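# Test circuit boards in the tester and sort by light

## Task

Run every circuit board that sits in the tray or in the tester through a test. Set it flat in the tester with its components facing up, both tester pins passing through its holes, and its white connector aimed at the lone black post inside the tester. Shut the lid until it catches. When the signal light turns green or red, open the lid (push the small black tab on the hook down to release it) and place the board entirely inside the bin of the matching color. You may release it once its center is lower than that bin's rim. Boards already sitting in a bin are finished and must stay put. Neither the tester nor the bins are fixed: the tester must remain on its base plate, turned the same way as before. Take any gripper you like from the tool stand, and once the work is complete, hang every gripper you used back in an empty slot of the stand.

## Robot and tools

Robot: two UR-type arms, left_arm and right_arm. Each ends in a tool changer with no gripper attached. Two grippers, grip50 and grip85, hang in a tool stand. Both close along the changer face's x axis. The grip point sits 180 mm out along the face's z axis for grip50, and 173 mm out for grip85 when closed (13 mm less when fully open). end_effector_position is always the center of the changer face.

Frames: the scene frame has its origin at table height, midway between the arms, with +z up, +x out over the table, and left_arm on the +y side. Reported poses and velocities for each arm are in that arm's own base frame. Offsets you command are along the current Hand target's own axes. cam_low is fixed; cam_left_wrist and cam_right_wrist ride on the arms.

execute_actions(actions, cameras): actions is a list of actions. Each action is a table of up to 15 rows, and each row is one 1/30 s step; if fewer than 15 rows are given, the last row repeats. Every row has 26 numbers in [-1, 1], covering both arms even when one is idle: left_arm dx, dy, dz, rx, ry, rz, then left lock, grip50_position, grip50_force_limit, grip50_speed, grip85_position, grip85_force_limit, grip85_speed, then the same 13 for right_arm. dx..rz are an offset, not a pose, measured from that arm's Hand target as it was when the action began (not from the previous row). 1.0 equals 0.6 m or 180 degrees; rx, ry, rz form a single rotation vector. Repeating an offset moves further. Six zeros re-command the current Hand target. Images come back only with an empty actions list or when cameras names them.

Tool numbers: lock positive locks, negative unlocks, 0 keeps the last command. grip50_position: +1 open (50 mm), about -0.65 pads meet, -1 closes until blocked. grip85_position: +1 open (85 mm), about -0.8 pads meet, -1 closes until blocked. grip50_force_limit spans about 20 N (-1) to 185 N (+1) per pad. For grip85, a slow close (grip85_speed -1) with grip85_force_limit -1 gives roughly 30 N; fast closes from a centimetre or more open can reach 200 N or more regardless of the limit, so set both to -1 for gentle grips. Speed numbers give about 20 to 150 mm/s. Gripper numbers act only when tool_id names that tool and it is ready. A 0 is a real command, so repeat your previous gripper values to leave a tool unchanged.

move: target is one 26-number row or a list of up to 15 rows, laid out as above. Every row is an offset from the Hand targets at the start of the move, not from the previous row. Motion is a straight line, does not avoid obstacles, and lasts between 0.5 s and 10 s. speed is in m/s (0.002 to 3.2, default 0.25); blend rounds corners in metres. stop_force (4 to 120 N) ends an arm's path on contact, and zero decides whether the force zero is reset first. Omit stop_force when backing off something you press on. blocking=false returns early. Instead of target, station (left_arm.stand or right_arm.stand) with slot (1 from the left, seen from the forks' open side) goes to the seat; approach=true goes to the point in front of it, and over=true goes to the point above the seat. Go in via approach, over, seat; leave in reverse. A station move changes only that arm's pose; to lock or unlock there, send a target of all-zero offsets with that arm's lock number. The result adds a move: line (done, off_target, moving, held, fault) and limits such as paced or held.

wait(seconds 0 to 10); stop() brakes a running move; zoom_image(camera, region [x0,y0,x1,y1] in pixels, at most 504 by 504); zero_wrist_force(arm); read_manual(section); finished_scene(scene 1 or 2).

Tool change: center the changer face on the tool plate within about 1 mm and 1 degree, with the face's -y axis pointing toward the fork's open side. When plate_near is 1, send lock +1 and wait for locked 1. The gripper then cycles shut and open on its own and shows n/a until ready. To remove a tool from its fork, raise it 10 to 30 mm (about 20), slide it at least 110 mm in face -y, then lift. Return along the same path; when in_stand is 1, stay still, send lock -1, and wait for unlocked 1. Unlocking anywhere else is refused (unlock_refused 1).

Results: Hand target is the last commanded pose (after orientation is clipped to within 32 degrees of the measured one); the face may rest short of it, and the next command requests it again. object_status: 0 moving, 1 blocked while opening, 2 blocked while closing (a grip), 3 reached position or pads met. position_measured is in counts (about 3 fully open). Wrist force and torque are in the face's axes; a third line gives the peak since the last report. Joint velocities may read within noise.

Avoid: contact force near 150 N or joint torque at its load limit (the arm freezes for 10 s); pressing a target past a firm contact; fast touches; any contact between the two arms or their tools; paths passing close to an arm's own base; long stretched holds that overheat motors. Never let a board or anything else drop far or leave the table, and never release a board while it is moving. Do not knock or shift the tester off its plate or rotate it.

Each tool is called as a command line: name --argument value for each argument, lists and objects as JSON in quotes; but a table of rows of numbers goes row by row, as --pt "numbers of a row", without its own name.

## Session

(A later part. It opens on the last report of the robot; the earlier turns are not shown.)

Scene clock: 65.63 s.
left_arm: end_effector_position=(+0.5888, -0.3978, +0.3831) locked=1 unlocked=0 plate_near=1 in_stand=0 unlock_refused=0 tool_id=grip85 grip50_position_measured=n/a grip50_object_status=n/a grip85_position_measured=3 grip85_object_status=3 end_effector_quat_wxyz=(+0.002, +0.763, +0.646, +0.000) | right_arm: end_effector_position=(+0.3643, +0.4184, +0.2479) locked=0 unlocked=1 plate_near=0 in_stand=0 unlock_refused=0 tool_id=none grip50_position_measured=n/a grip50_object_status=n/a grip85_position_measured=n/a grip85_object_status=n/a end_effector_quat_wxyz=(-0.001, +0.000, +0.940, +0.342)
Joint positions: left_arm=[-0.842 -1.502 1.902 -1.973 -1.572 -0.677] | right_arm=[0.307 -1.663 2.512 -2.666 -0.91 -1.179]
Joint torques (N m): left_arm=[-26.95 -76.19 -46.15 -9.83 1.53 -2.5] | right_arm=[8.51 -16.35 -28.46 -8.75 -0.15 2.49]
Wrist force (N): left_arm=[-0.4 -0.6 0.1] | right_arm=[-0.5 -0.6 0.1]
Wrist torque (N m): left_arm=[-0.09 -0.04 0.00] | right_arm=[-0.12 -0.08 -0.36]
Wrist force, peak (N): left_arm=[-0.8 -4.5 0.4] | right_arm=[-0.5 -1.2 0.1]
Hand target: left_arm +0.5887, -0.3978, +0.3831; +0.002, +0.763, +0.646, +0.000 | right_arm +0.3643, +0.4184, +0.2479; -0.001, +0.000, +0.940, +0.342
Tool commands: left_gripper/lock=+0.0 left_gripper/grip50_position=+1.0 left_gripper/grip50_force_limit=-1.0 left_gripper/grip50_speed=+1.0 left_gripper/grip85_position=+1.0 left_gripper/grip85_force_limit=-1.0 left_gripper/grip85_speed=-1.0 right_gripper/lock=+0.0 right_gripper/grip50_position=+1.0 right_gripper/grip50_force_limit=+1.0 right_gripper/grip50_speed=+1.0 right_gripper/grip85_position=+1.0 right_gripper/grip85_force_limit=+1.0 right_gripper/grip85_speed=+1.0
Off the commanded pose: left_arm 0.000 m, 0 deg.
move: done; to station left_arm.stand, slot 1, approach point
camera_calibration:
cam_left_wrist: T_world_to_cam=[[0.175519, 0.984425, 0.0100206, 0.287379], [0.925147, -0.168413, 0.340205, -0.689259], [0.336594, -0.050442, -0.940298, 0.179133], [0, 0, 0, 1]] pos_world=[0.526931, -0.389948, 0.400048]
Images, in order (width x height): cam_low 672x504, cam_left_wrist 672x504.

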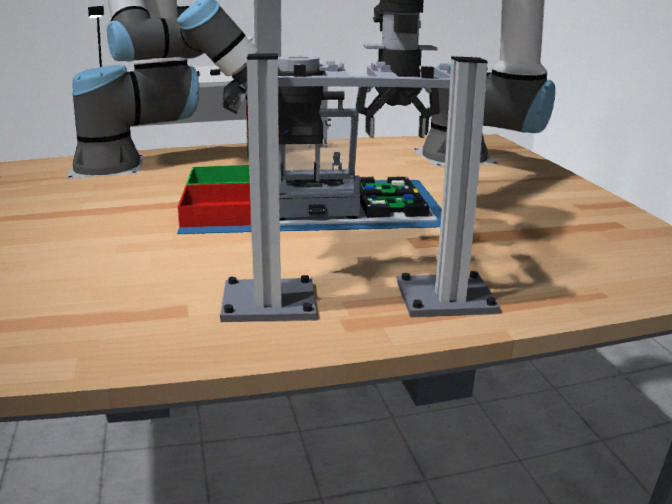

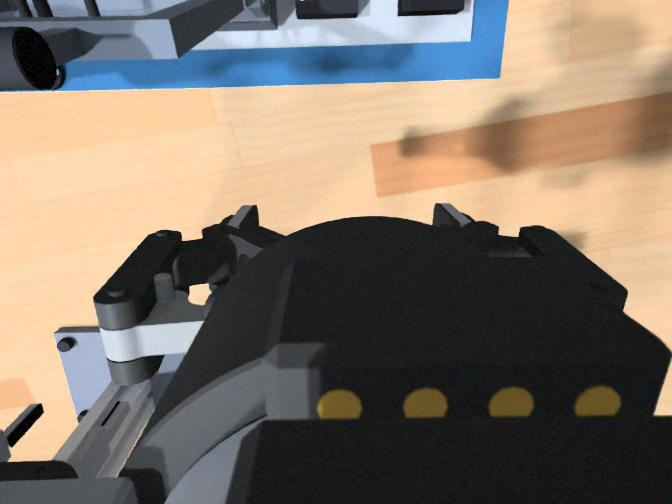

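move --pt "0.1418 -0.14 -0.0283 0 0 0.2 0 1 -1 1 1 -1 -1 0 0 0 0 0 0 0 1 1 1 1 1 1" --pt "-0.0382 -0.4883 0.0885 0 0 0.4922 0 1 -1 1 1 -1 -1 0 0 0 0 0 0 0 1 1 1 1 1 1" --blend '[0.05,0]' --cameras '["cam_left_wrist","cam_right_wrist"]' --speed 0.35

Scene clock: 84.37 s.
left_arm: end_effector_position=(+0.2961, -0.3725, +0.3295) locked=1 unlocked=0 plate_near=1 in_stand=0 unlock_refused=0 tool_id=grip85 grip50_position_measured=n/a grip50_object_status=n/a grip85_position_measured=3 grip85_object_status=3 end_effector_quat_wxyz=(+0.001, +0.998, -0.070, +0.001) | right_arm: end_effector_position=(+0.3643, +0.4184, +0.2479) locked=0 unlocked=1 plate_near=0 in_stand=0 unlock_refused=0 tool_id=none grip50_position_measured=n/a grip50_object_status=n/a grip85_position_measured=n/a grip85_object_status=n/a end_effector_quat_wxyz=(-0.001, +0.000, +0.940, +0.342)
Joint positions: left_arm=[-1.274 -1.892 2.337 -2.019 -1.57 0.437] | right_arm=[0.307 -1.663 2.512 -2.666 -0.91 -1.179]
Joint torques (N m): left_arm=[-23.58 -36.27 -45.69 -10.13 1.79 1.7] | right_arm=[10.21 -15.45 -27.87 -8.76 -0.08 2.41]
Wrist force (N): left_arm=[-0.7 -0.6 0.3] | right_arm=[-0.4 -0.7 0.0]
Wrist torque (N m): left_arm=[-0.06 -0.04 -0.24] | right_arm=[-0.12 -0.09 -0.36]
Wrist force, peak (N): left_arm=[-3.6 0.3 1.2] | right_arm=[-0.7 -1.1 0.1]
Hand target: left_arm +0.2960, -0.3725, +0.3295; +0.001, +0.998, -0.070, +0.001 | right_arm +0.3643, +0.4184, +0.2479; -0.001, +0.000, +0.940, +0.342
Off the commanded pose: left_arm 0.000 m, 0 deg | right_arm 0.000 m, 0 deg.
move: done
camera_calibration:
cam_left_wrist: T_world_to_cam=[[0.98846, -0.150764, 0.0147294, -0.350825], [-0.146708, -0.928557, 0.340968, -0.362038], [-0.0377288, -0.339194, -0.939959, 0.23167], [0, 0, 0, 1]] pos_world=[0.302403, -0.310483, 0.346371]
cam_right_wrist: T_world_to_cam=[[-0.999727, -0.0233616, 0.000833142, 0.382605], [-0.0106057, 0.48504, 0.874428, -0.363578], [-0.0208321, 0.87418, -0.485155, -0.199924], [0, 0, 0, 1]] pos_world=[0.37448, 0.360058, 0.22061]
Images, in order (width x height): cam_left_wrist 672x504, cam_right_wrist 672x504.

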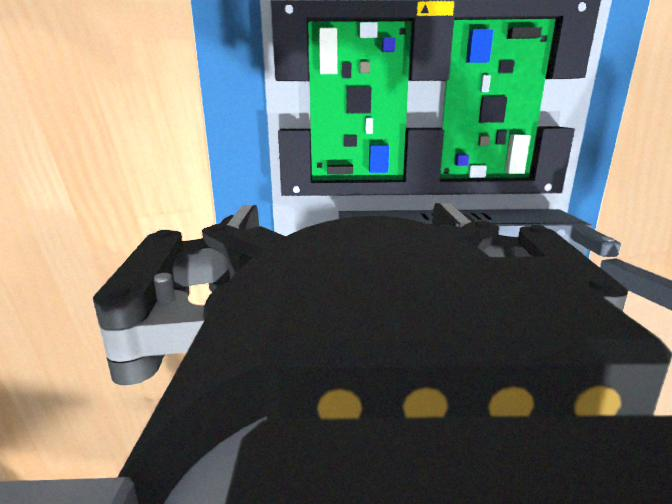

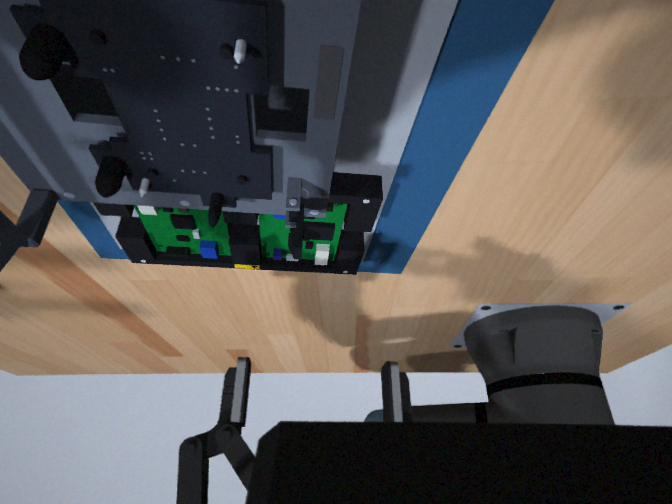

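zoom_image --camera "cam_left_wrist" --region '[270, 0, 440, 100]'

zoom_image --camera "cam_left_wrist" --region '[270, 100, 440, 200]'

zoom_image --camera "cam_left_wrist" --region '[420, 0, 590, 100]'

zoom_image --camera "cam_left_wrist" --region '[420, 100, 590, 200]'

Scaled by 2.965.

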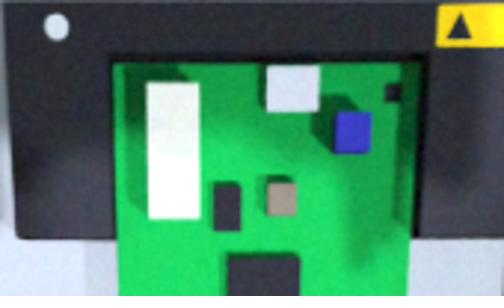

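Scaled by 2.965.

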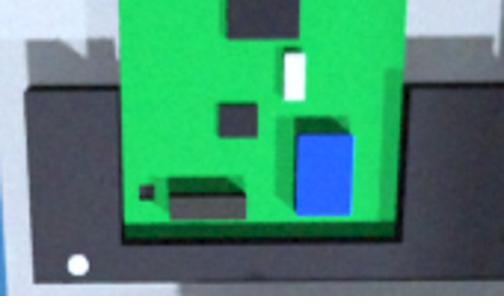

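Scaled by 2.965.

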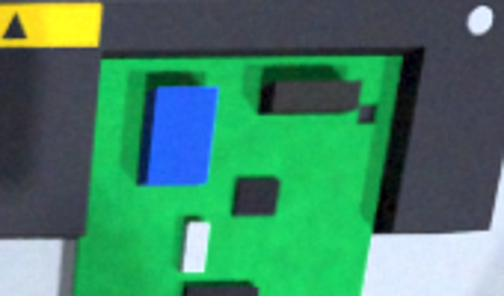

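Scaled by 2.965.

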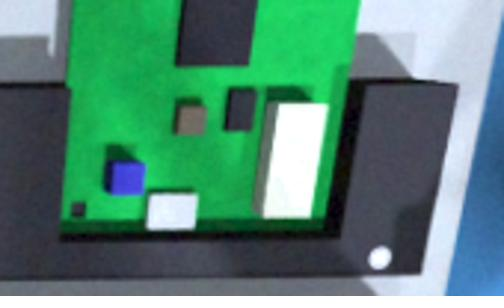

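zoom_image --camera "cam_left_wrist" --region '[295, 10, 345, 50]'

zoom_image --camera "cam_left_wrist" --region '[380, 10, 430, 50]'

zoom_image --camera "cam_left_wrist" --region '[295, 150, 345, 190]'

zoom_image --camera "cam_left_wrist" --region '[370, 150, 420, 190]'

Scaled by 10.080.

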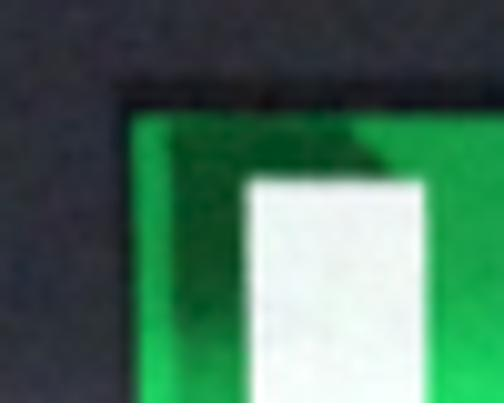

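Scaled by 10.080.

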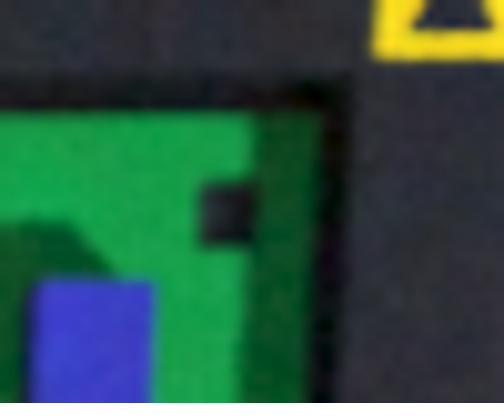

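Scaled by 10.080.

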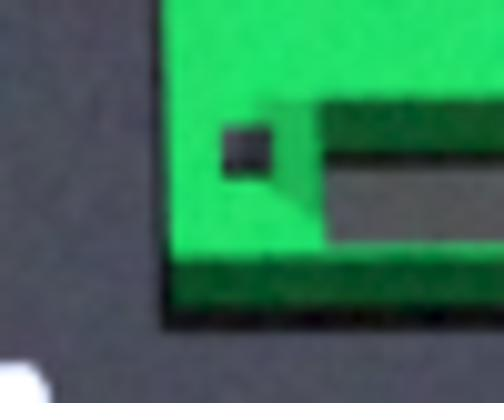

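Scaled by 10.080.

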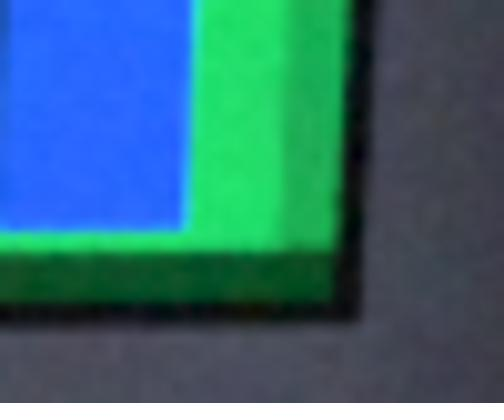

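move --target '[0,0,0,0,0,0,0,1,-1,1,1,-1,-1, -0.1767,0.0287,-0.5243,0.2222,0,0,0,1,-1,1,1,1,1]' --cameras '[]' --speed 0.5

move --station "right_arm.stand" --slot 2 --approach true --cameras '["cam_right_wrist"]' --speed 0.4

Scene clock: 112.63 s.
left_arm: end_effector_position=(+0.2960, -0.3725, +0.3295) locked=1 unlocked=0 plate_near=1 in_stand=0 unlock_refused=0 tool_id=grip85 grip50_position_measured=n/a grip50_object_status=n/a grip85_position_measured=3 grip85_object_status=3 end_effector_quat_wxyz=(+0.001, +0.998, -0.070, +0.001) | right_arm: end_effector_position=(+0.4707, +0.2293, +0.4996) locked=0 unlocked=1 plate_near=0 in_stand=0 unlock_refused=0 tool_id=none grip50_position_measured=n/a grip50_object_status=n/a grip85_position_measured=n/a grip85_object_status=n/a end_effector_quat_wxyz=(-0.001, +0.000, +1.000, +0.001) end_effector_velocity=(+0.000, -0.001, +0.001) end_effector_angular_velocity=(-0.003, +0.003, +0.001)
Joint positions: left_arm=[-1.274 -1.893 2.337 -2.019 -1.57 0.437] | right_arm=[0.114 -1.89 2.023 -1.702 -1.57 -1.458]
Joint velocities: left_arm=[within noise] | right_arm=[0 0 -0.002 0.005 -0.003 -0.002]
Joint torques (N m): left_arm=[-21.41 -36.44 -44.67 -10.06 1.71 2.67] | right_arm=[-12.15 -11.11 -60.42 -2.81 -2.71 -1.7]
Wrist force (N): left_arm=[-0.4 -0.4 0.2] | right_arm=[-0.3 -0.4 -0.4]
Wrist torque (N m): left_arm=[-0.04 -0.06 -0.24] | right_arm=[-0.04 0.01 0.10]
Wrist force, peak (N): left_arm=[-1.2 -1.1 0.1] | right_arm=[-1.6 -1.9 -3.9]
Hand target: left_arm +0.2960, -0.3725, +0.3295; +0.001, +0.998, -0.070, +0.001 | right_arm +0.4708, +0.2292, +0.4997; -0.001, +0.000, +1.000, +0.000
Off the commanded pose: left_arm 0.000 m, 0 deg | right_arm 0.000 m, 0 deg.
move: done
No camera images: "cameras" was empty.

Scene clock: 115.57 s.
left_arm: end_effector_position=(+0.2960, -0.3725, +0.3295) locked=1 unlocked=0 plate_near=1 in_stand=0 unlock_refused=0 tool_id=grip85 grip50_position_measured=n/a grip50_object_status=n/a grip85_position_measured=3 grip85_object_status=3 end_effector_quat_wxyz=(+0.001, +0.998, -0.070, +0.001) | right_arm: end_effector_position=(+0.6511, +0.4432, +0.3827) locked=0 unlocked=1 plate_near=0 in_stand=0 unlock_refused=0 tool_id=none grip50_position_measured=n/a grip50_object_status=n/a grip85_position_measured=n/a grip85_object_status=n/a end_effector_quat_wxyz=(+0.000, +0.748, +0.664, +0.001)
Joint positions: left_arm=[-1.274 -1.893 2.337 -2.019 -1.57 0.437] | right_arm=[0.374 -1.378 1.759 -1.953 -1.57 0.494]
Joint torques (N m): left_arm=[-22.08 -38.02 -44.78 -9.97 1.57 2.08] | right_arm=[9.69 -50.1 -55.99 -7.91 -2.49 3]
Wrist force (N): left_arm=[-0.6 -0.8 0.3] | right_arm=[-0.1 -0.2 -0.4]
Wrist torque (N m): left_arm=[-0.07 -0.05 -0.24] | right_arm=[0.00 -0.02 -0.18]
Wrist force, peak (N): left_arm=[-1.5 -0.6 0.4] | right_arm=[0.6 -1.0 -0.9]
Hand target: left_arm +0.2960, -0.3725, +0.3295; +0.001, +0.998, -0.070, +0.001 | right_arm +0.6512, +0.4432, +0.3826; +0.000, +0.748, +0.664, +0.001
Tool commands: left_gripper/lock=+0.0 left_gripper/grip50_position=+1.0 left_gripper/grip50_force_limit=-1.0 left_gripper/grip50_speed=+1.0 left_gripper/grip85_position=+1.0 left_gripper/grip85_force_limit=-1.0 left_gripper/grip85_speed=-1.0 right_gripper/lock=+0.0 right_gripper/grip50_position=+1.0 right_gripper/grip50_force_limit=-1.0 right_gripper/grip50_speed=+1.0 right_gripper/grip85_position=+1.0 right_gripper/grip85_force_limit=+1.0 right_gripper/grip85_speed=+1.0
Off the commanded pose: right_arm 0.000 m, 0 deg.
move: done; to station right_arm.stand, slot 2, approach point
camera_calibration:
cam_right_wrist: T_world_to_cam=[[0.101243, 0.994742, 0.0154291, -0.503805], [0.928423, -0.100043, 0.357801, -0.644893], [0.357464, -0.0219, -0.93367, 0.172186], [0, 0, 0, 1]] pos_world=[0.58819, 0.44041, 0.399282]
Images, in order (width x height): cam_right_wrist 672x504.

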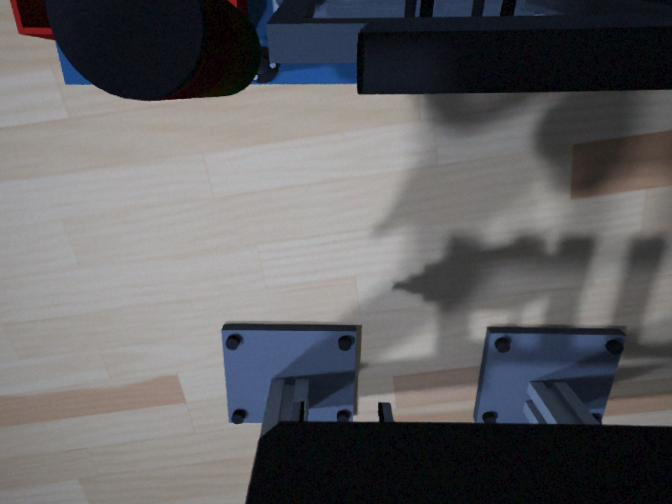

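move --station "right_arm.stand" --slot 2 --over true --cameras '[]' --speed 0.3

move --station "right_arm.stand" --slot 2 --cameras '["cam_right_wrist"]' --speed 0.05 --stop_force 25

Scene clock: 118.33 s.
left_arm: end_effector_position=(+0.2960, -0.3725, +0.3295) locked=1 unlocked=0 plate_near=1 in_stand=0 unlock_refused=0 tool_id=grip85 grip50_position_measured=n/a grip50_object_status=n/a grip85_position_measured=3 grip85_object_status=3 end_effector_quat_wxyz=(+0.001, +0.998, -0.070, +0.001) | right_arm: end_effector_position=(+0.7900, +0.4265, +0.3828) locked=0 unlocked=1 plate_near=0 in_stand=0 unlock_refused=0 tool_id=none grip50_position_measured=n/a grip50_object_status=n/a grip85_position_measured=n/a grip85_object_status=n/a end_effector_quat_wxyz=(+0.000, +0.748, +0.664, +0.001)
Joint positions: left_arm=[-1.274 -1.893 2.337 -2.019 -1.57 0.437] | right_arm=[0.3 -1.205 1.531 -1.898 -1.57 0.419]
Joint torques (N m): left_arm=[-21.91 -35.01 -45.07 -9.96 1.52 1.55] | right_arm=[-10.11 -63.86 -57.45 -2.9 1.29 -1.72]
Wrist force (N): left_arm=[-0.7 -0.7 0.5] | right_arm=[0.1 -0.4 -0.2]
Wrist torque (N m): left_arm=[-0.07 -0.04 -0.24] | right_arm=[-0.04 -0.05 0.11]
Wrist force, peak (N): left_arm=[-1.3 -0.8 0.6] | right_arm=[0.3 -3.4 -0.3]
Hand target: left_arm +0.2960, -0.3725, +0.3295; +0.001, +0.998, -0.070, +0.001 | right_arm +0.7901, +0.4265, +0.3828; +0.000, +0.748, +0.664, +0.001
Tool commands: left_gripper/lock=+0.0 left_gripper/grip50_position=+1.0 left_gripper/grip50_force_limit=-1.0 left_gripper/grip50_speed=+1.0 left_gripper/grip85_position=+1.0 left_gripper/grip85_force_limit=-1.0 left_gripper/grip85_speed=-1.0 right_gripper/lock=+0.0 right_gripper/grip50_position=+1.0 right_gripper/grip50_force_limit=-1.0 right_gripper/grip50_speed=+1.0 right_gripper/grip85_position=+1.0 right_gripper/grip85_force_limit=+1.0 right_gripper/grip85_speed=+1.0
Off the commanded pose: right_arm 0.000 m, 0 deg.
move: done; to station right_arm.stand, slot 2, over the seat
No camera images: "cameras" was empty.

Scene clock: 119.90 s.
left_arm: end_effector_position=(+0.2960, -0.3725, +0.3295) locked=1 unlocked=0 plate_near=1 in_stand=0 unlock_refused=0 tool_id=grip85 grip50_position_measured=n/a grip50_object_status=n/a grip85_position_measured=3 grip85_object_status=3 end_effector_quat_wxyz=(+0.001, +0.998, -0.070, +0.001) | right_arm: end_effector_position=(+0.7902, +0.4265, +0.3608) locked=0 unlocked=1 plate_near=1 in_stand=1 unlock_refused=0 tool_id=none grip50_position_measured=n/a grip50_object_status=n/a grip85_position_measured=n/a grip85_object_status=n/a end_effector_quat_wxyz=(+0.000, +0.748, +0.664, +0.001)
Joint positions: left_arm=[-1.274 -1.893 2.337 -2.019 -1.57 0.437] | right_arm=[0.3 -1.193 1.555 -1.934 -1.57 0.419]
Joint torques (N m): left_arm=[-23.16 -34.98 -44.2 -9.79 1.37 1.4] | right_arm=[1.66 -61.8 -33.21 -7.61 1.71 -1.65]
Wrist force (N): left_arm=[-1.1 -0.6 0.2] | right_arm=[-5.1 -0.1 -8.7]
Wrist torque (N m): left_arm=[-0.06 -0.02 -0.24] | right_arm=[0.17 0.00 0.16]
Wrist force, peak (N): left_arm=[-1.3 -0.8 0.3] | right_arm=[-4.9 -0.1 -8.8]
Hand target: left_arm +0.2960, -0.3725, +0.3295; +0.001, +0.998, -0.070, +0.001 | right_arm +0.7902, +0.4265, +0.3608; +0.000, +0.748, +0.664, +0.001
Tool commands: left_gripper/lock=+0.0 left_gripper/grip50_position=+1.0 left_gripper/grip50_force_limit=-1.0 left_gripper/grip50_speed=+1.0 left_gripper/grip85_position=+1.0 left_gripper/grip85_force_limit=-1.0 left_gripper/grip85_speed=-1.0 right_gripper/lock=+0.0 right_gripper/grip50_position=+1.0 right_gripper/grip50_force_limit=-1.0 right_gripper/grip50_speed=+1.0 right_gripper/grip85_position=+1.0 right_gripper/grip85_force_limit=+1.0 right_gripper/grip85_speed=+1.0
Off the commanded pose: right_arm 0.000 m, 0 deg.
move: done; to station right_arm.stand, slot 2
camera_calibration:
cam_right_wrist: T_world_to_cam=[[0.101549, 0.99471, 0.0154738, -0.501154], [0.928276, -0.100337, 0.358101, -0.767659], [0.357759, -0.0220008, -0.933555, 0.101468], [0, 0, 0, 1]] pos_world=[0.72719, 0.423711, 0.377381]
Images, in order (width x height): cam_right_wrist 672x504.

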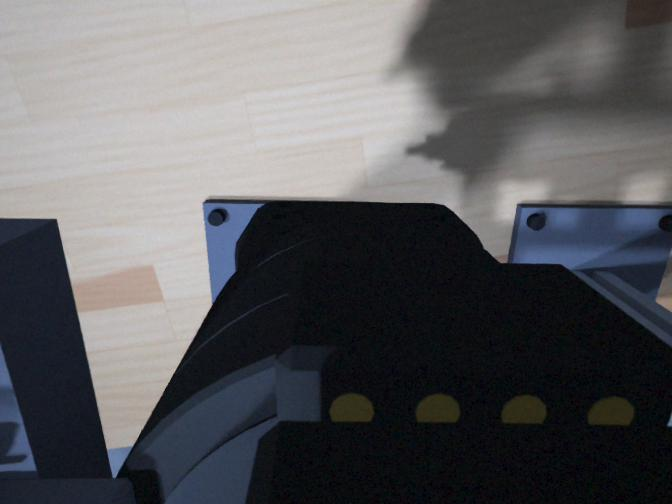

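move --target '[0.0788,0.2920,-0.0583,0,0,0,0,1,-1,1,1,-1,-1, 0,0,0,0,0,0,1,1,-1,1,1,1,1]' --cameras '["cam_left_wrist"]' --speed 0.25

zoom_image --camera "cam_left_wrist" --region '[290, 0, 450, 100]'

zoom_image --camera "cam_left_wrist" --region '[290, 100, 450, 210]'

Scene clock: 123.70 s.
left_arm: end_effector_position=(+0.3182, -0.5523, +0.3650) locked=1 unlocked=0 plate_near=1 in_stand=0 unlock_refused=0 tool_id=grip85 grip50_position_measured=n/a grip50_object_status=n/a grip85_position_measured=3 grip85_object_status=3 end_effector_quat_wxyz=(+0.001, +0.998, -0.070, +0.001) | right_arm: end_effector_position=(+0.7902, +0.4265, +0.3608) locked=1 unlocked=0 plate_near=1 in_stand=1 unlock_refused=0 tool_id=grip50 grip50_position_measured=n/a grip50_object_status=n/a grip85_position_measured=n/a grip85_object_status=n/a end_effector_quat_wxyz=(+0.000, +0.748, +0.664, +0.001)
Joint positions: left_arm=[-1.325 -1.612 2.048 -2.01 -1.57 0.386] | right_arm=[0.3 -1.193 1.555 -1.934 -1.57 0.419]
Joint torques (N m): left_arm=[-20.89 -43.18 -63.96 -4.88 -2.02 -2.96] | right_arm=[13.15 -71.98 -43.75 -4.23 1.61 -0.95]
Wrist force (N): left_arm=[-0.6 -0.8 0.1] | right_arm=[-6.4 -1.2 -23.5]
Wrist torque (N m): left_arm=[-0.09 -0.02 0.03] | right_arm=[0.44 0.92 -0.01]
Wrist force, peak (N): left_arm=[-1.9 -4.5 1.3] | right_arm=[-6.1 -1.5 -24.1]
Hand target: left_arm +0.3182, -0.5525, +0.3651; +0.001, +0.998, -0.070, +0.001 | right_arm +0.7902, +0.4265, +0.3608; +0.000, +0.748, +0.664, +0.001
Tool commands: left_gripper/lock=+0.0 left_gripper/grip50_position=+1.0 left_gripper/grip50_force_limit=-1.0 left_gripper/grip50_speed=+1.0 left_gripper/grip85_position=+1.0 left_gripper/grip85_force_limit=-1.0 left_gripper/grip85_speed=-1.0 right_gripper/lock=+0.0 right_gripper/grip50_position=+1.0 right_gripper/grip50_force_limit=-1.0 right_gripper/grip50_speed=+1.0 right_gripper/grip85_position=+1.0 right_gripper/grip85_force_limit=+1.0 right_gripper/grip85_speed=+1.0
Off the commanded pose: left_arm 0.000 m, 0 deg | right_arm 0.000 m, 0 deg.
move: done
camera_calibration:
cam_left_wrist: T_world_to_cam=[[0.988378, -0.151304, 0.0147263, -0.400539], [-0.147214, -0.92847, 0.340985, -0.537657], [-0.0379196, -0.33919, -0.939953, 0.204946], [0, 0, 0, 1]] pos_world=[0.324504, -0.490286, 0.381871]
Images, in order (width x height): cam_left_wrist 672x504.

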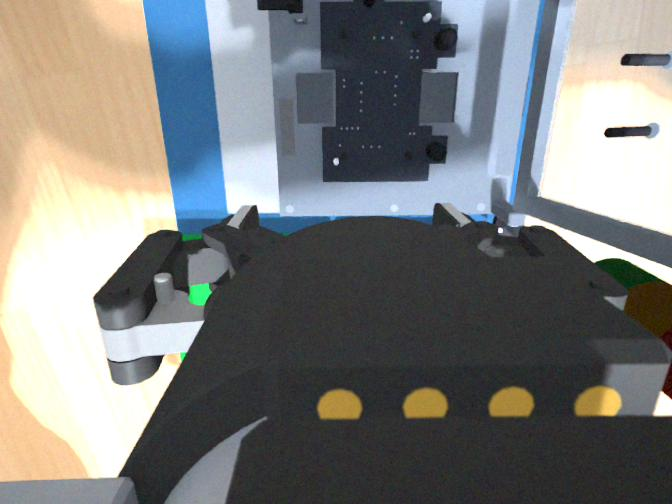

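Scaled by 3.150.

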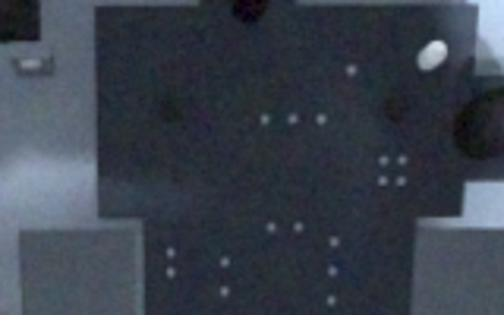

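Scaled by 3.150.

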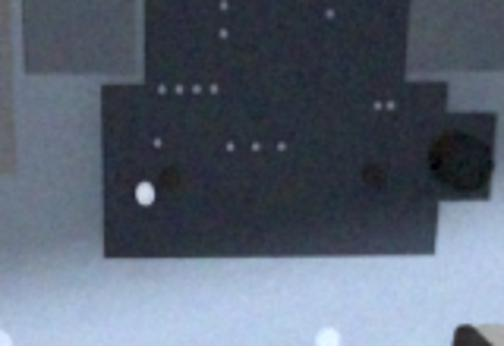

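move --pt "-0.0228 -0.1941 0 0 0 0 0 1 -1 1 1 -1 -1 0 0 -0.0367 0 0 0 0 1 -1 1 1 1 1" --pt "-0.0457 -0.3882 0.0333 0 0 0 0 1 -1 1 1 -1 -1 0 -0.2333 -0.0367 0 0 0 0 1 -1 1 1 1 1" --blend '[0.004,0]' --cameras '["cam_left_wrist","cam_low"]' --speed '[0.1,0.25]'

Scene clock: 138.73 s.
left_arm: end_effector_position=(+0.3237, -0.3183, +0.3444) locked=1 unlocked=0 plate_near=1 in_stand=0 unlock_refused=0 tool_id=grip85 grip50_position_measured=n/a grip50_object_status=n/a grip85_position_measured=3 grip85_object_status=3 end_effector_quat_wxyz=(+0.001, +0.998, -0.070, +0.001) | right_arm: end_effector_position=(+0.6514, +0.4431, +0.3827) locked=1 unlocked=0 plate_near=1 in_stand=0 unlock_refused=0 tool_id=grip50 grip50_position_measured=3 grip50_object_status=3 grip85_position_measured=n/a grip85_object_status=n/a end_effector_quat_wxyz=(+0.000, +0.748, +0.664, +0.001)
Joint positions: left_arm=[-1.171 -1.955 2.346 -1.965 -1.571 0.54] | right_arm=[0.374 -1.378 1.758 -1.953 -1.57 0.494]
Joint torques (N m): left_arm=[16.51 -32.15 -46.22 -5.34 -2.29 2.69] | right_arm=[9.12 -80.5 -46.66 -9.91 -2.48 2.58]
Wrist force (N): left_arm=[-0.3 -0.4 0.3] | right_arm=[0.1 -0.3 -0.5]
Wrist torque (N m): left_arm=[-0.06 -0.06 -0.25] | right_arm=[-0.01 -0.05 -0.18]
Wrist force, peak (N): left_arm=[-0.4 -3.9 1.4] | right_arm=[-6.3 -1.6 -24.2]
Hand target: left_arm +0.3237, -0.3181, +0.3444; +0.001, +0.998, -0.070, +0.001 | right_arm +0.6512, +0.4432, +0.3827; +0.000, +0.748, +0.664, +0.001
Off the commanded pose: left_arm 0.000 m, 0 deg | right_arm 0.000 m, 0 deg.
move: done
camera_calibration:
cam_left_wrist: T_world_to_cam=[[0.988377, -0.151309, 0.0147122, -0.370261], [-0.147217, -0.928502, 0.340899, -0.312503], [-0.0379208, -0.339102, -0.939985, 0.265103], [0, 0, 0, 1]] pos_world=[0.330004, -0.256286, 0.361172]
Images, in order (width x height): cam_low 672x504, cam_left_wrist 672x504.

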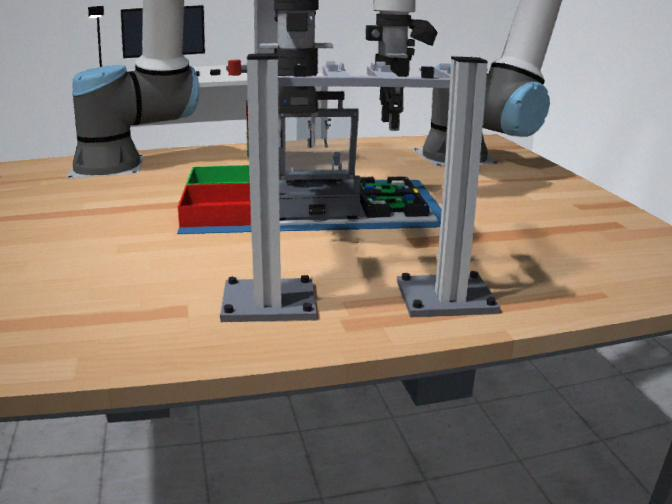

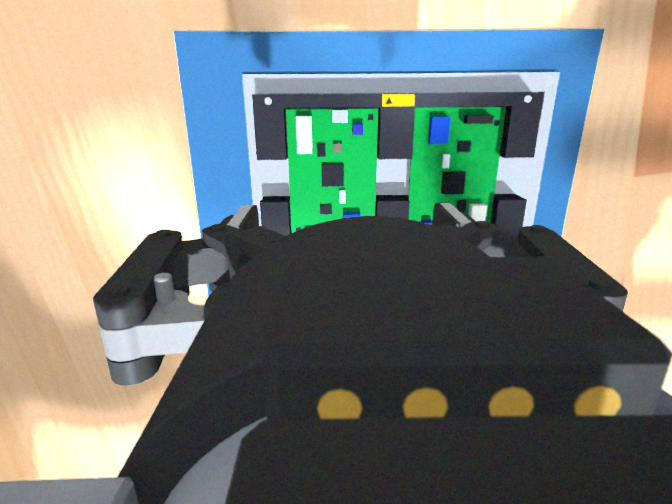

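zoom_image --camera "cam_left_wrist" --region '[275, 90, 395, 180]'

move --target '[0,0,0.1575,0,0,0,0,1,-1,1,1,-1,-1, 0,-0.05,-0.16,0,0,0,0,1,-1,1,1,1,1]' --cameras '["cam_left_wrist"]' --speed 0.2

zoom_image --camera "cam_left_wrist" --region '[240, 20, 440, 220]'

Scaled by 4.200.

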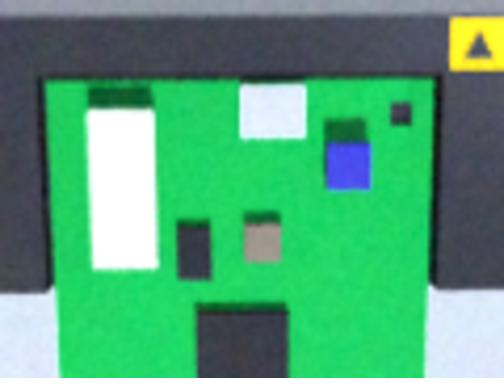

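Scene clock: 140.93 s.
left_arm: end_effector_position=(+0.3238, -0.3184, +0.2500) locked=1 unlocked=0 plate_near=1 in_stand=0 unlock_refused=0 tool_id=grip85 grip50_position_measured=n/a grip50_object_status=n/a grip85_position_measured=3 grip85_object_status=3 end_effector_quat_wxyz=(+0.001, +0.998, -0.070, +0.001) | right_arm: end_effector_position=(+0.6213, +0.4466, +0.4786) locked=1 unlocked=0 plate_near=1 in_stand=0 unlock_refused=0 tool_id=grip50 grip50_position_measured=3 grip50_object_status=3 grip85_position_measured=n/a grip85_object_status=n/a end_effector_quat_wxyz=(+0.000, +0.748, +0.664, +0.001)
Joint positions: left_arm=[-1.171 -1.843 2.468 -2.199 -1.571 0.541] | right_arm=[0.393 -1.461 1.68 -1.791 -1.57 0.513]
Joint torques (N m): left_arm=[20.09 -16.18 -39.76 -9.49 -2.13 2.35] | right_arm=[9.38 -75.96 -67.57 -4.9 -0.56 2.67]
Wrist force (N): left_arm=[-0.6 -0.3 0.7] | right_arm=[-0.1 -0.4 -0.5]
Wrist torque (N m): left_arm=[-0.03 -0.04 -0.26] | right_arm=[0.00 -0.04 -0.18]
Wrist force, peak (N): left_arm=[-1.1 -1.1 3.6] | right_arm=[-0.2 0.7 4.5]
Hand target: left_arm +0.3238, -0.3184, +0.2499; +0.001, +0.998, -0.070, +0.001 | right_arm +0.6213, +0.4466, +0.4787; +0.000, +0.748, +0.664, +0.001
Off the commanded pose: left_arm 0.000 m, 0 deg | right_arm 0.000 m, 0 deg.
move: done
camera_calibration:
cam_left_wrist: T_world_to_cam=[[0.988377, -0.151311, 0.0147129, -0.368986], [-0.147219, -0.928501, 0.340899, -0.280399], [-0.0379208, -0.339102, -0.939985, 0.176338], [0, 0, 0, 1]] pos_world=[0.330104, -0.256386, 0.266772]
Images, in order (width x height): cam_left_wrist 672x504.

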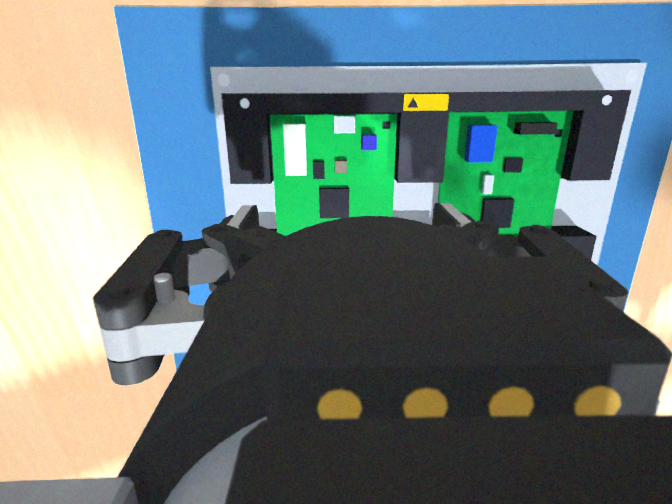

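Scaled by 2.520.

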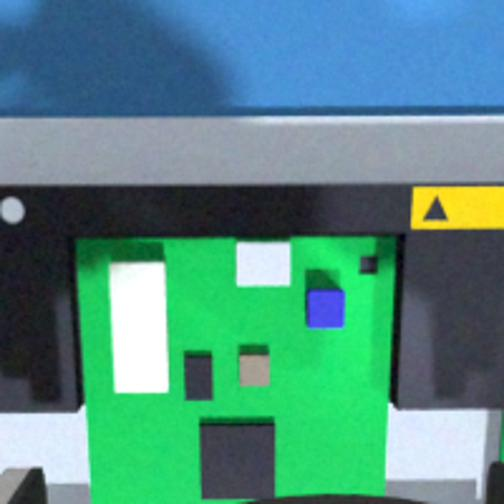

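zoom_image --camera "cam_left_wrist" --region '[200, 180, 300, 250]'

zoom_image --camera "cam_left_wrist" --region '[410, 180, 510, 250]'

Scaled by 5.040.

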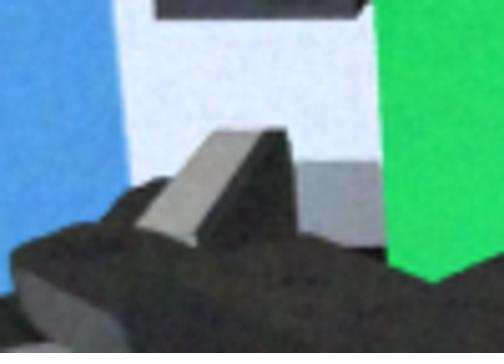

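Scaled by 5.040.

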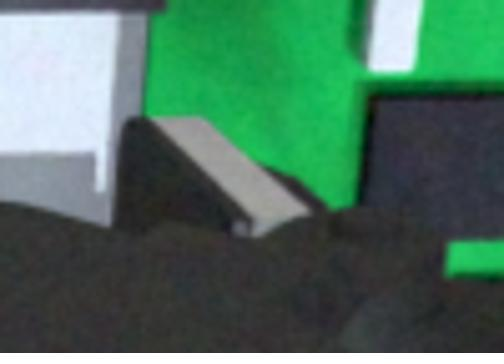

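move --target '[-0.0092,0,0.075,0,0,0.0023,0,1,-1,1,1,-1,-1, 0,0,-0.05,0,0,0,0,1,-1,1,1,1,1]' --cameras '["cam_left_wrist"]' --speed 0.1

zoom_image --camera "cam_left_wrist" --region '[200, 120, 330, 250]'

zoom_image --camera "cam_left_wrist" --region '[370, 120, 500, 250]'

Scene clock: 156.70 s.
left_arm: end_effector_position=(+0.3184, -0.3177, +0.2050) locked=1 unlocked=0 plate_near=1 in_stand=0 unlock_refused=0 tool_id=grip85 grip50_position_measured=n/a grip50_object_status=n/a grip85_position_measured=3 grip85_object_status=3 end_effector_quat_wxyz=(+0.001, +0.997, -0.074, +0.001) | right_arm: end_effector_position=(+0.6212, +0.4466, +0.5086) locked=1 unlocked=0 plate_near=1 in_stand=0 unlock_refused=0 tool_id=grip50 grip50_position_measured=3 grip50_object_status=3 grip85_position_measured=n/a grip85_object_status=n/a end_effector_quat_wxyz=(+0.000, +0.748, +0.664, +0.001)
Joint positions: left_arm=[-1.182 -1.775 2.524 -2.323 -1.571 0.536] | right_arm=[0.393 -1.471 1.637 -1.739 -1.57 0.513]
Joint torques (N m): left_arm=[-21.86 -20.17 -36.28 -9.88 1.26 -2.66] | right_arm=[-1.31 -76.35 -68.77 -4.98 -2.07 0.01]
Wrist force (N): left_arm=[-0.8 -0.7 0.6] | right_arm=[-0.2 -0.3 -0.3]
Wrist torque (N m): left_arm=[-0.06 -0.02 0.03] | right_arm=[0.02 -0.03 -0.18]
Wrist force, peak (N): left_arm=[-1.1 -0.5 2.2] | right_arm=[-0.2 -0.1 -1.8]
Hand target: left_arm +0.3184, -0.3178, +0.2049; +0.001, +0.997, -0.074, +0.001 | right_arm +0.6213, +0.4466, +0.5087; +0.000, +0.748, +0.664, +0.001
Off the commanded pose: left_arm 0.000 m, 0 deg | right_arm 0.000 m, 0 deg.
move: done
camera_calibration:
cam_left_wrist: T_world_to_cam=[[0.987266, -0.1584, 0.0146697, -0.364855], [-0.153862, -0.927403, 0.340955, -0.262831], [-0.0404025, -0.33887, -0.939965, 0.134904], [0, 0, 0, 1]] pos_world=[0.325219, -0.255829, 0.221771]
Images, in order (width x height): cam_left_wrist 672x504.

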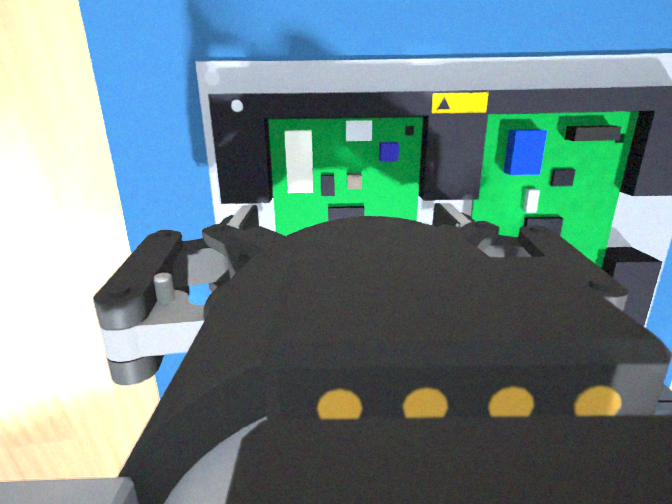

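Scaled by 3.877.

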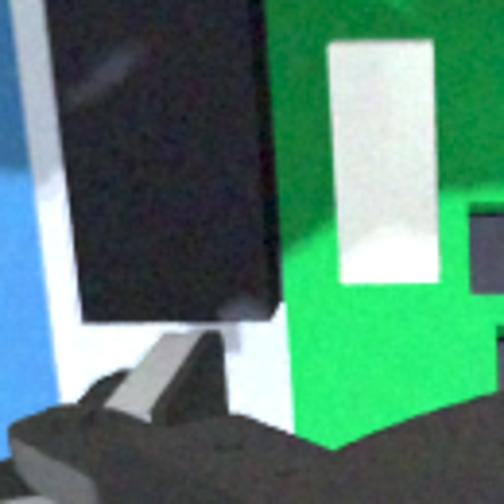

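Scaled by 3.877.

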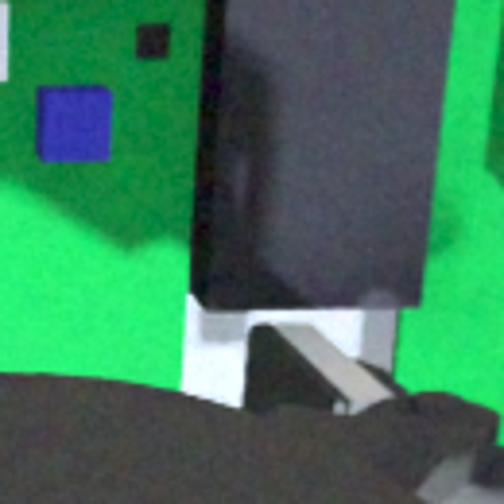

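move --target '[0.0012,0.0013,0.0367,0,0,0,0,1,-1,1,1,-1,-1, 0,0,0,0,0,0,0,1,-1,1,1,1,1]' --cameras '["cam_left_wrist"]' --speed 0.02 --stop_force 8

zoom_image --camera "cam_left_wrist" --region '[200, 120, 330, 250]'

zoom_image --camera "cam_left_wrist" --region '[370, 120, 500, 250]'

Scene clock: 164.00 s.
left_arm: end_effector_position=(+0.3190, -0.3185, +0.1852) locked=1 unlocked=0 plate_near=1 in_stand=0 unlock_refused=0 tool_id=grip85 grip50_position_measured=n/a grip50_object_status=n/a grip85_position_measured=3 grip85_object_status=3 end_effector_quat_wxyz=(+0.001, +0.997, -0.074, +0.001) | right_arm: end_effector_position=(+0.6213, +0.4466, +0.5087) locked=1 unlocked=0 plate_near=1 in_stand=0 unlock_refused=0 tool_id=grip50 grip50_position_measured=3 grip50_object_status=3 grip85_position_measured=n/a grip85_object_status=n/a end_effector_quat_wxyz=(+0.000, +0.748, +0.664, +0.001)
Joint positions: left_arm=[-1.181 -1.734 2.542 -2.383 -1.571 0.537] | right_arm=[0.393 -1.471 1.637 -1.739 -1.57 0.513]
Joint torques (N m): left_arm=[-0.75 -38.39 -51.73 -6.67 1.17 -2.28] | right_arm=[-7.93 -75.24 -68.18 -4.81 -2.11 -1.65]
Wrist force (N): left_arm=[-1.2 -0.6 2.9] | right_arm=[-0.3 -0.3 -0.3]
Wrist torque (N m): left_arm=[-0.06 0.00 -0.11] | right_arm=[0.01 -0.02 -0.18]
Wrist force, peak (N): left_arm=[-3.0 -1.4 -54.8] | right_arm=[-0.5 -0.6 -0.3]
Hand target: left_arm +0.3190, -0.3186, +0.1852; +0.001, +0.997, -0.074, +0.001 (not the last commanded pose) | right_arm +0.6213, +0.4466, +0.5087; +0.000, +0.748, +0.664, +0.001
Off the commanded pose: left_arm 0.002 m, 0 deg | right_arm 0.000 m, 0 deg.
move: contact (left_arm)
camera_calibration:
cam_left_wrist: T_world_to_cam=[[0.987267, -0.158393, 0.0146482, -0.36518], [-0.153853, -0.927449, 0.340835, -0.25677], [-0.0404005, -0.338749, -0.940009, 0.116176], [0, 0, 0, 1]] pos_world=[0.325719, -0.256629, 0.202071]
Images, in order (width x height): cam_left_wrist 672x504.

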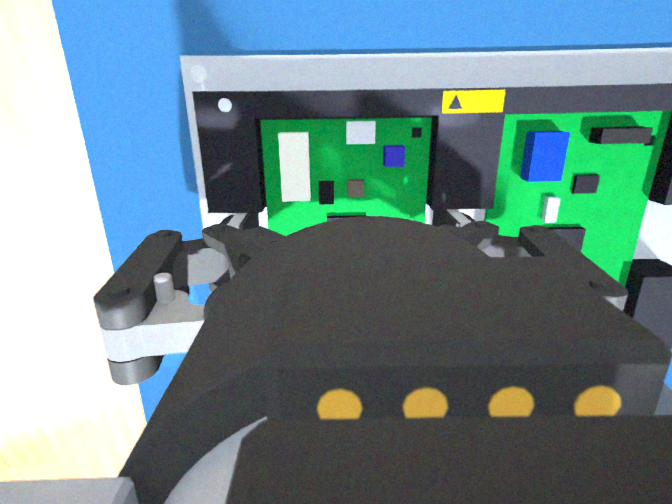

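Scaled by 3.877.

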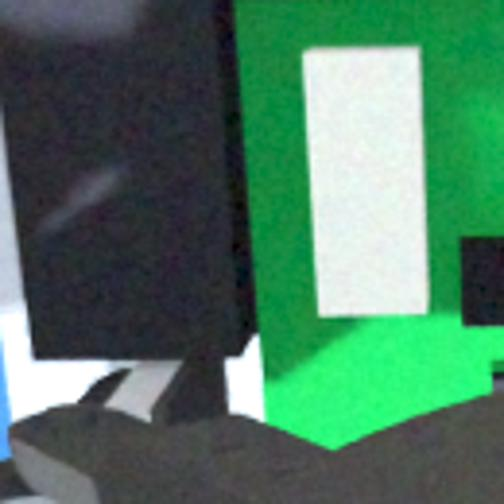

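Scaled by 3.877.

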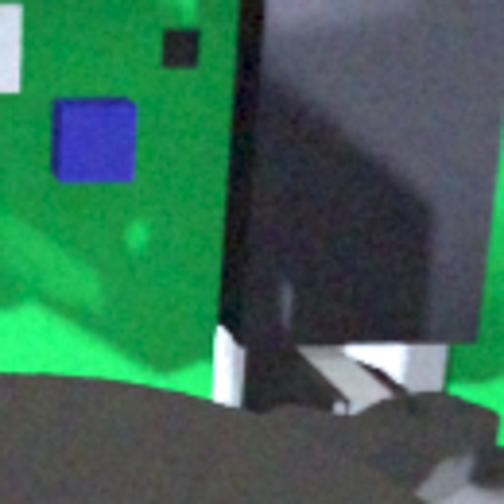

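move --pt "0 0 -0.0083 0 0 0 0 1 -1 1 1 -1 -1 0 0 0 0 0 0 0 1 -1 1 1 1 1" --pt "0 0 -0.0083 0 0 0 0 1 -1 1 0.86 -1 -1 0 0 0 0 0 0 0 1 -1 1 1 1 1" --cameras '[]' --speed 0.03

move --target '[0,0,0.01,0,0,0,0,1,-1,1,0.86,-1,-1, 0,0,0,0,0,0,0,1,-1,1,1,1,1]' --cameras '["cam_left_wrist"]' --speed 0.005 --stop_force 6

zoom_image --camera "cam_left_wrist" --region '[200, 120, 330, 250]'

zoom_image --camera "cam_left_wrist" --region '[370, 120, 500, 250]'

Scene clock: 170.63 s.
left_arm: end_effector_position=(+0.3190, -0.3186, +0.1902) locked=1 unlocked=0 plate_near=1 in_stand=0 unlock_refused=0 tool_id=grip85 grip50_position_measured=n/a grip50_object_status=n/a grip85_position_measured=21 grip85_object_status=3 end_effector_quat_wxyz=(+0.001, +0.997, -0.074, +0.001) | right_arm: end_effector_position=(+0.6213, +0.4466, +0.5087) locked=1 unlocked=0 plate_near=1 in_stand=0 unlock_refused=0 tool_id=grip50 grip50_position_measured=3 grip50_object_status=3 grip85_position_measured=n/a grip85_object_status=n/a end_effector_quat_wxyz=(+0.000, +0.748, +0.664, +0.001)
Joint positions: left_arm=[-1.181 -1.744 2.537 -2.368 -1.571 0.537] | right_arm=[0.393 -1.471 1.637 -1.739 -1.57 0.513]
Joint torques (N m): left_arm=[-18.42 -37.98 -54.71 -5.12 0.93 -2.47] | right_arm=[-9.27 -72.14 -68.31 -4.82 -2.12 -1.52]
Wrist force (N): left_arm=[-1.1 -0.9 3.2] | right_arm=[-0.1 -0.2 -0.5]
Wrist torque (N m): left_arm=[-0.08 0.00 -0.10] | right_arm=[0.03 -0.03 -0.18]
Wrist force, peak (N): left_arm=[-1.7 -1.0 3.3] | right_arm=[-0.6 -0.5 -0.3]
Hand target: left_arm +0.3190, -0.3186, +0.1902; +0.001, +0.997, -0.074, +0.001 | right_arm +0.6213, +0.4466, +0.5087; +0.000, +0.748, +0.664, +0.001
Off the commanded pose: left_arm 0.000 m, 0 deg | right_arm 0.000 m, 0 deg.
move: done
No camera images: "cameras" was empty.

Scene clock: 172.53 s.
left_arm: end_effector_position=(+0.3190, -0.3186, +0.1874) locked=1 unlocked=0 plate_near=1 in_stand=0 unlock_refused=0 tool_id=grip85 grip50_position_measured=n/a grip50_object_status=n/a grip85_position_measured=21 grip85_object_status=3 end_effector_quat_wxyz=(+0.001, +0.997, -0.074, +0.001) | right_arm: end_effector_position=(+0.6213, +0.4466, +0.5087) locked=1 unlocked=0 plate_near=1 in_stand=0 unlock_refused=0 tool_id=grip50 grip50_position_measured=3 grip50_object_status=3 grip85_position_measured=n/a grip85_object_status=n/a end_effector_quat_wxyz=(+0.000, +0.748, +0.664, +0.001)
Joint positions: left_arm=[-1.181 -1.738 2.54 -2.376 -1.571 0.537] | right_arm=[0.393 -1.471 1.637 -1.739 -1.57 0.513]
Joint torques (N m): left_arm=[-19.5 -38.99 -52.33 -5.38 0.95 -2.22] | right_arm=[-8.78 -71.97 -68.15 -4.86 -2.2 -1.58]
Wrist force (N): left_arm=[-1.1 -0.6 0.8] | right_arm=[-0.1 -0.2 -0.4]
Wrist torque (N m): left_arm=[-0.13 -0.06 -0.11] | right_arm=[0.03 -0.03 -0.18]
Wrist force, peak (N): left_arm=[-2.2 -2.6 -15.2] | right_arm=[-0.3 -0.7 -0.4]
Hand target: left_arm +0.3190, -0.3186, +0.1874; +0.001, +0.997, -0.074, +0.001 (not the last commanded pose) | right_arm +0.6213, +0.4466, +0.5087; +0.000, +0.748, +0.664, +0.001
Off the commanded pose: left_arm 0.003 m, 0 deg | right_arm 0.000 m, 0 deg.
move: contact (left_arm)
camera_calibration:
cam_left_wrist: T_world_to_cam=[[0.987252, -0.158484, 0.0146834, -0.365238], [-0.153951, -0.927433, 0.340833, -0.257484], [-0.0403988, -0.338748, -0.940009, 0.118243], [0, 0, 0, 1]] pos_world=[0.325719, -0.256629, 0.204272]
Images, in order (width x height): cam_left_wrist 672x504.

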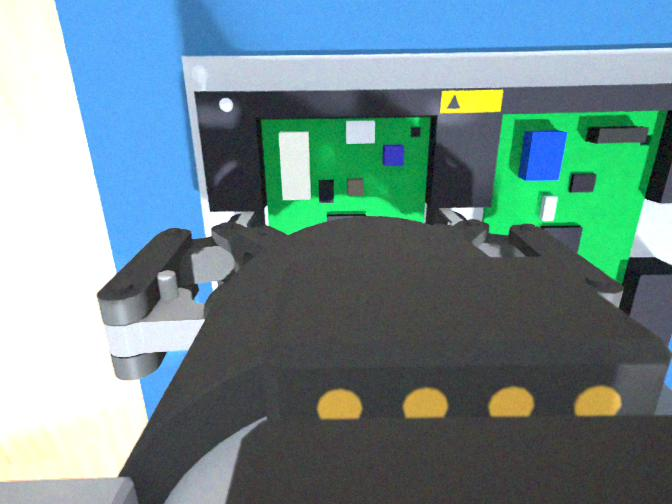

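Scaled by 3.877.

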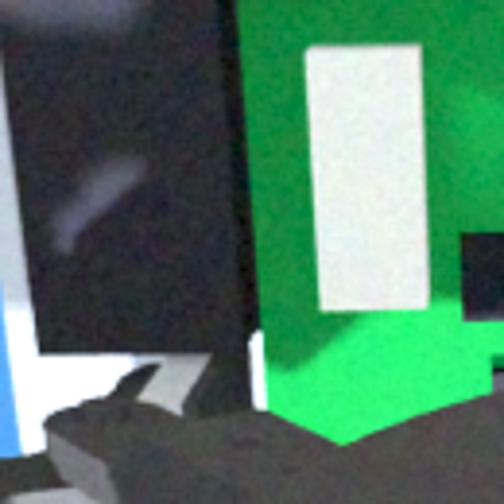

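Scaled by 3.877.

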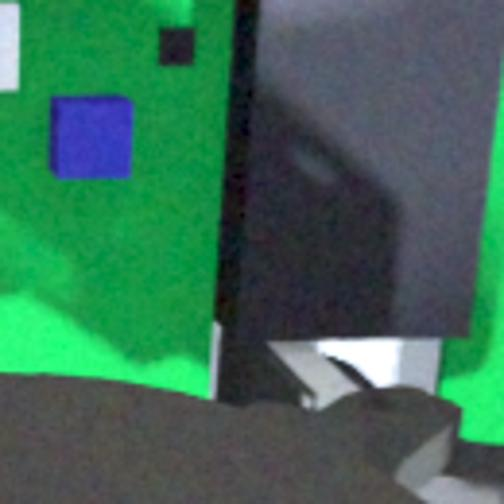

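move --pt "0.0007 0 -0.0027 0 0 0 0 1 -1 1 0.86 -1 -1 0 0 0 0 0 0 0 1 -1 1 1 1 1" --pt "0.0007 0 -0.0027 0 0 0 0 1 -1 1 -1 -1 -1 0 0 0 0 0 0 0 1 -1 1 1 1 1" --cameras '["cam_left_wrist"]' --speed 0.02

Scene clock: 175.23 s.
left_arm: end_effector_position=(+0.3195, -0.3188, +0.1893) locked=1 unlocked=0 plate_near=1 in_stand=0 unlock_refused=0 tool_id=grip85 grip50_position_measured=n/a grip50_object_status=n/a grip85_position_measured=42 grip85_object_status=2 end_effector_quat_wxyz=(+0.002, +0.997, -0.074, +0.001) | right_arm: end_effector_position=(+0.6213, +0.4466, +0.5087) locked=1 unlocked=0 plate_near=1 in_stand=0 unlock_refused=0 tool_id=grip50 grip50_position_measured=3 grip50_object_status=3 grip85_position_measured=n/a grip85_object_status=n/a end_effector_quat_wxyz=(+0.000, +0.748, +0.664, +0.001)
Joint positions: left_arm=[-1.181 -1.741 2.538 -2.371 -1.571 0.538] | right_arm=[0.393 -1.471 1.637 -1.739 -1.57 0.513]
Joint torques (N m): left_arm=[18.54 1.62 -6.84 -5.71 2.44 1.79] | right_arm=[-8.98 -70.95 -68.62 -4.9 -2.18 -1.53]
Wrist force (N): left_arm=[-10.2 -6.3 -73.2] | right_arm=[-0.3 -0.2 -0.2]
Wrist torque (N m): left_arm=[1.24 -5.00 -0.04] | right_arm=[0.03 -0.02 -0.18]
Wrist force, peak (N): left_arm=[-10.5 -6.5 -73.7] | right_arm=[-0.7 -0.1 -0.6]
Hand target: left_arm +0.3194, -0.3186, +0.1890; +0.001, +0.997, -0.074, +0.001 | right_arm +0.6213, +0.4466, +0.5087; +0.000, +0.748, +0.664, +0.001
Off the commanded pose: left_arm 0.000 m, 0 deg | right_arm 0.000 m, 0 deg.
move: done
camera_calibration:
cam_left_wrist: T_world_to_cam=[[0.98726, -0.158414, 0.0149392, -0.365827], [-0.153955, -0.927291, 0.341217, -0.258247], [-0.0402006, -0.33917, -0.939866, 0.119685], [0, 0, 0, 1]] pos_world=[0.326219, -0.256829, 0.206072]
Images, in order (width x height): cam_left_wrist 672x504.

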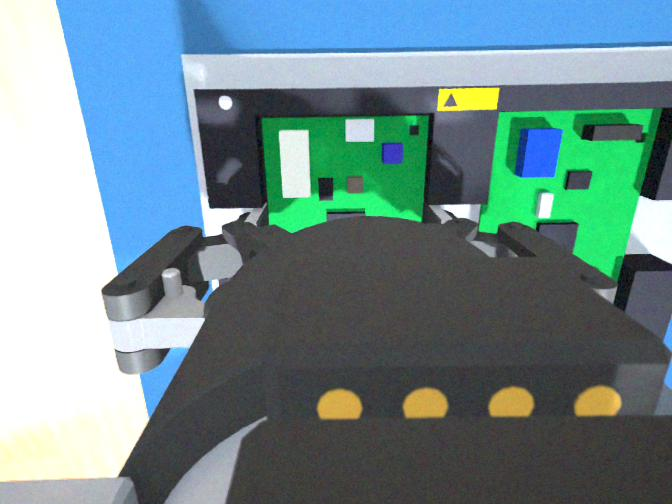

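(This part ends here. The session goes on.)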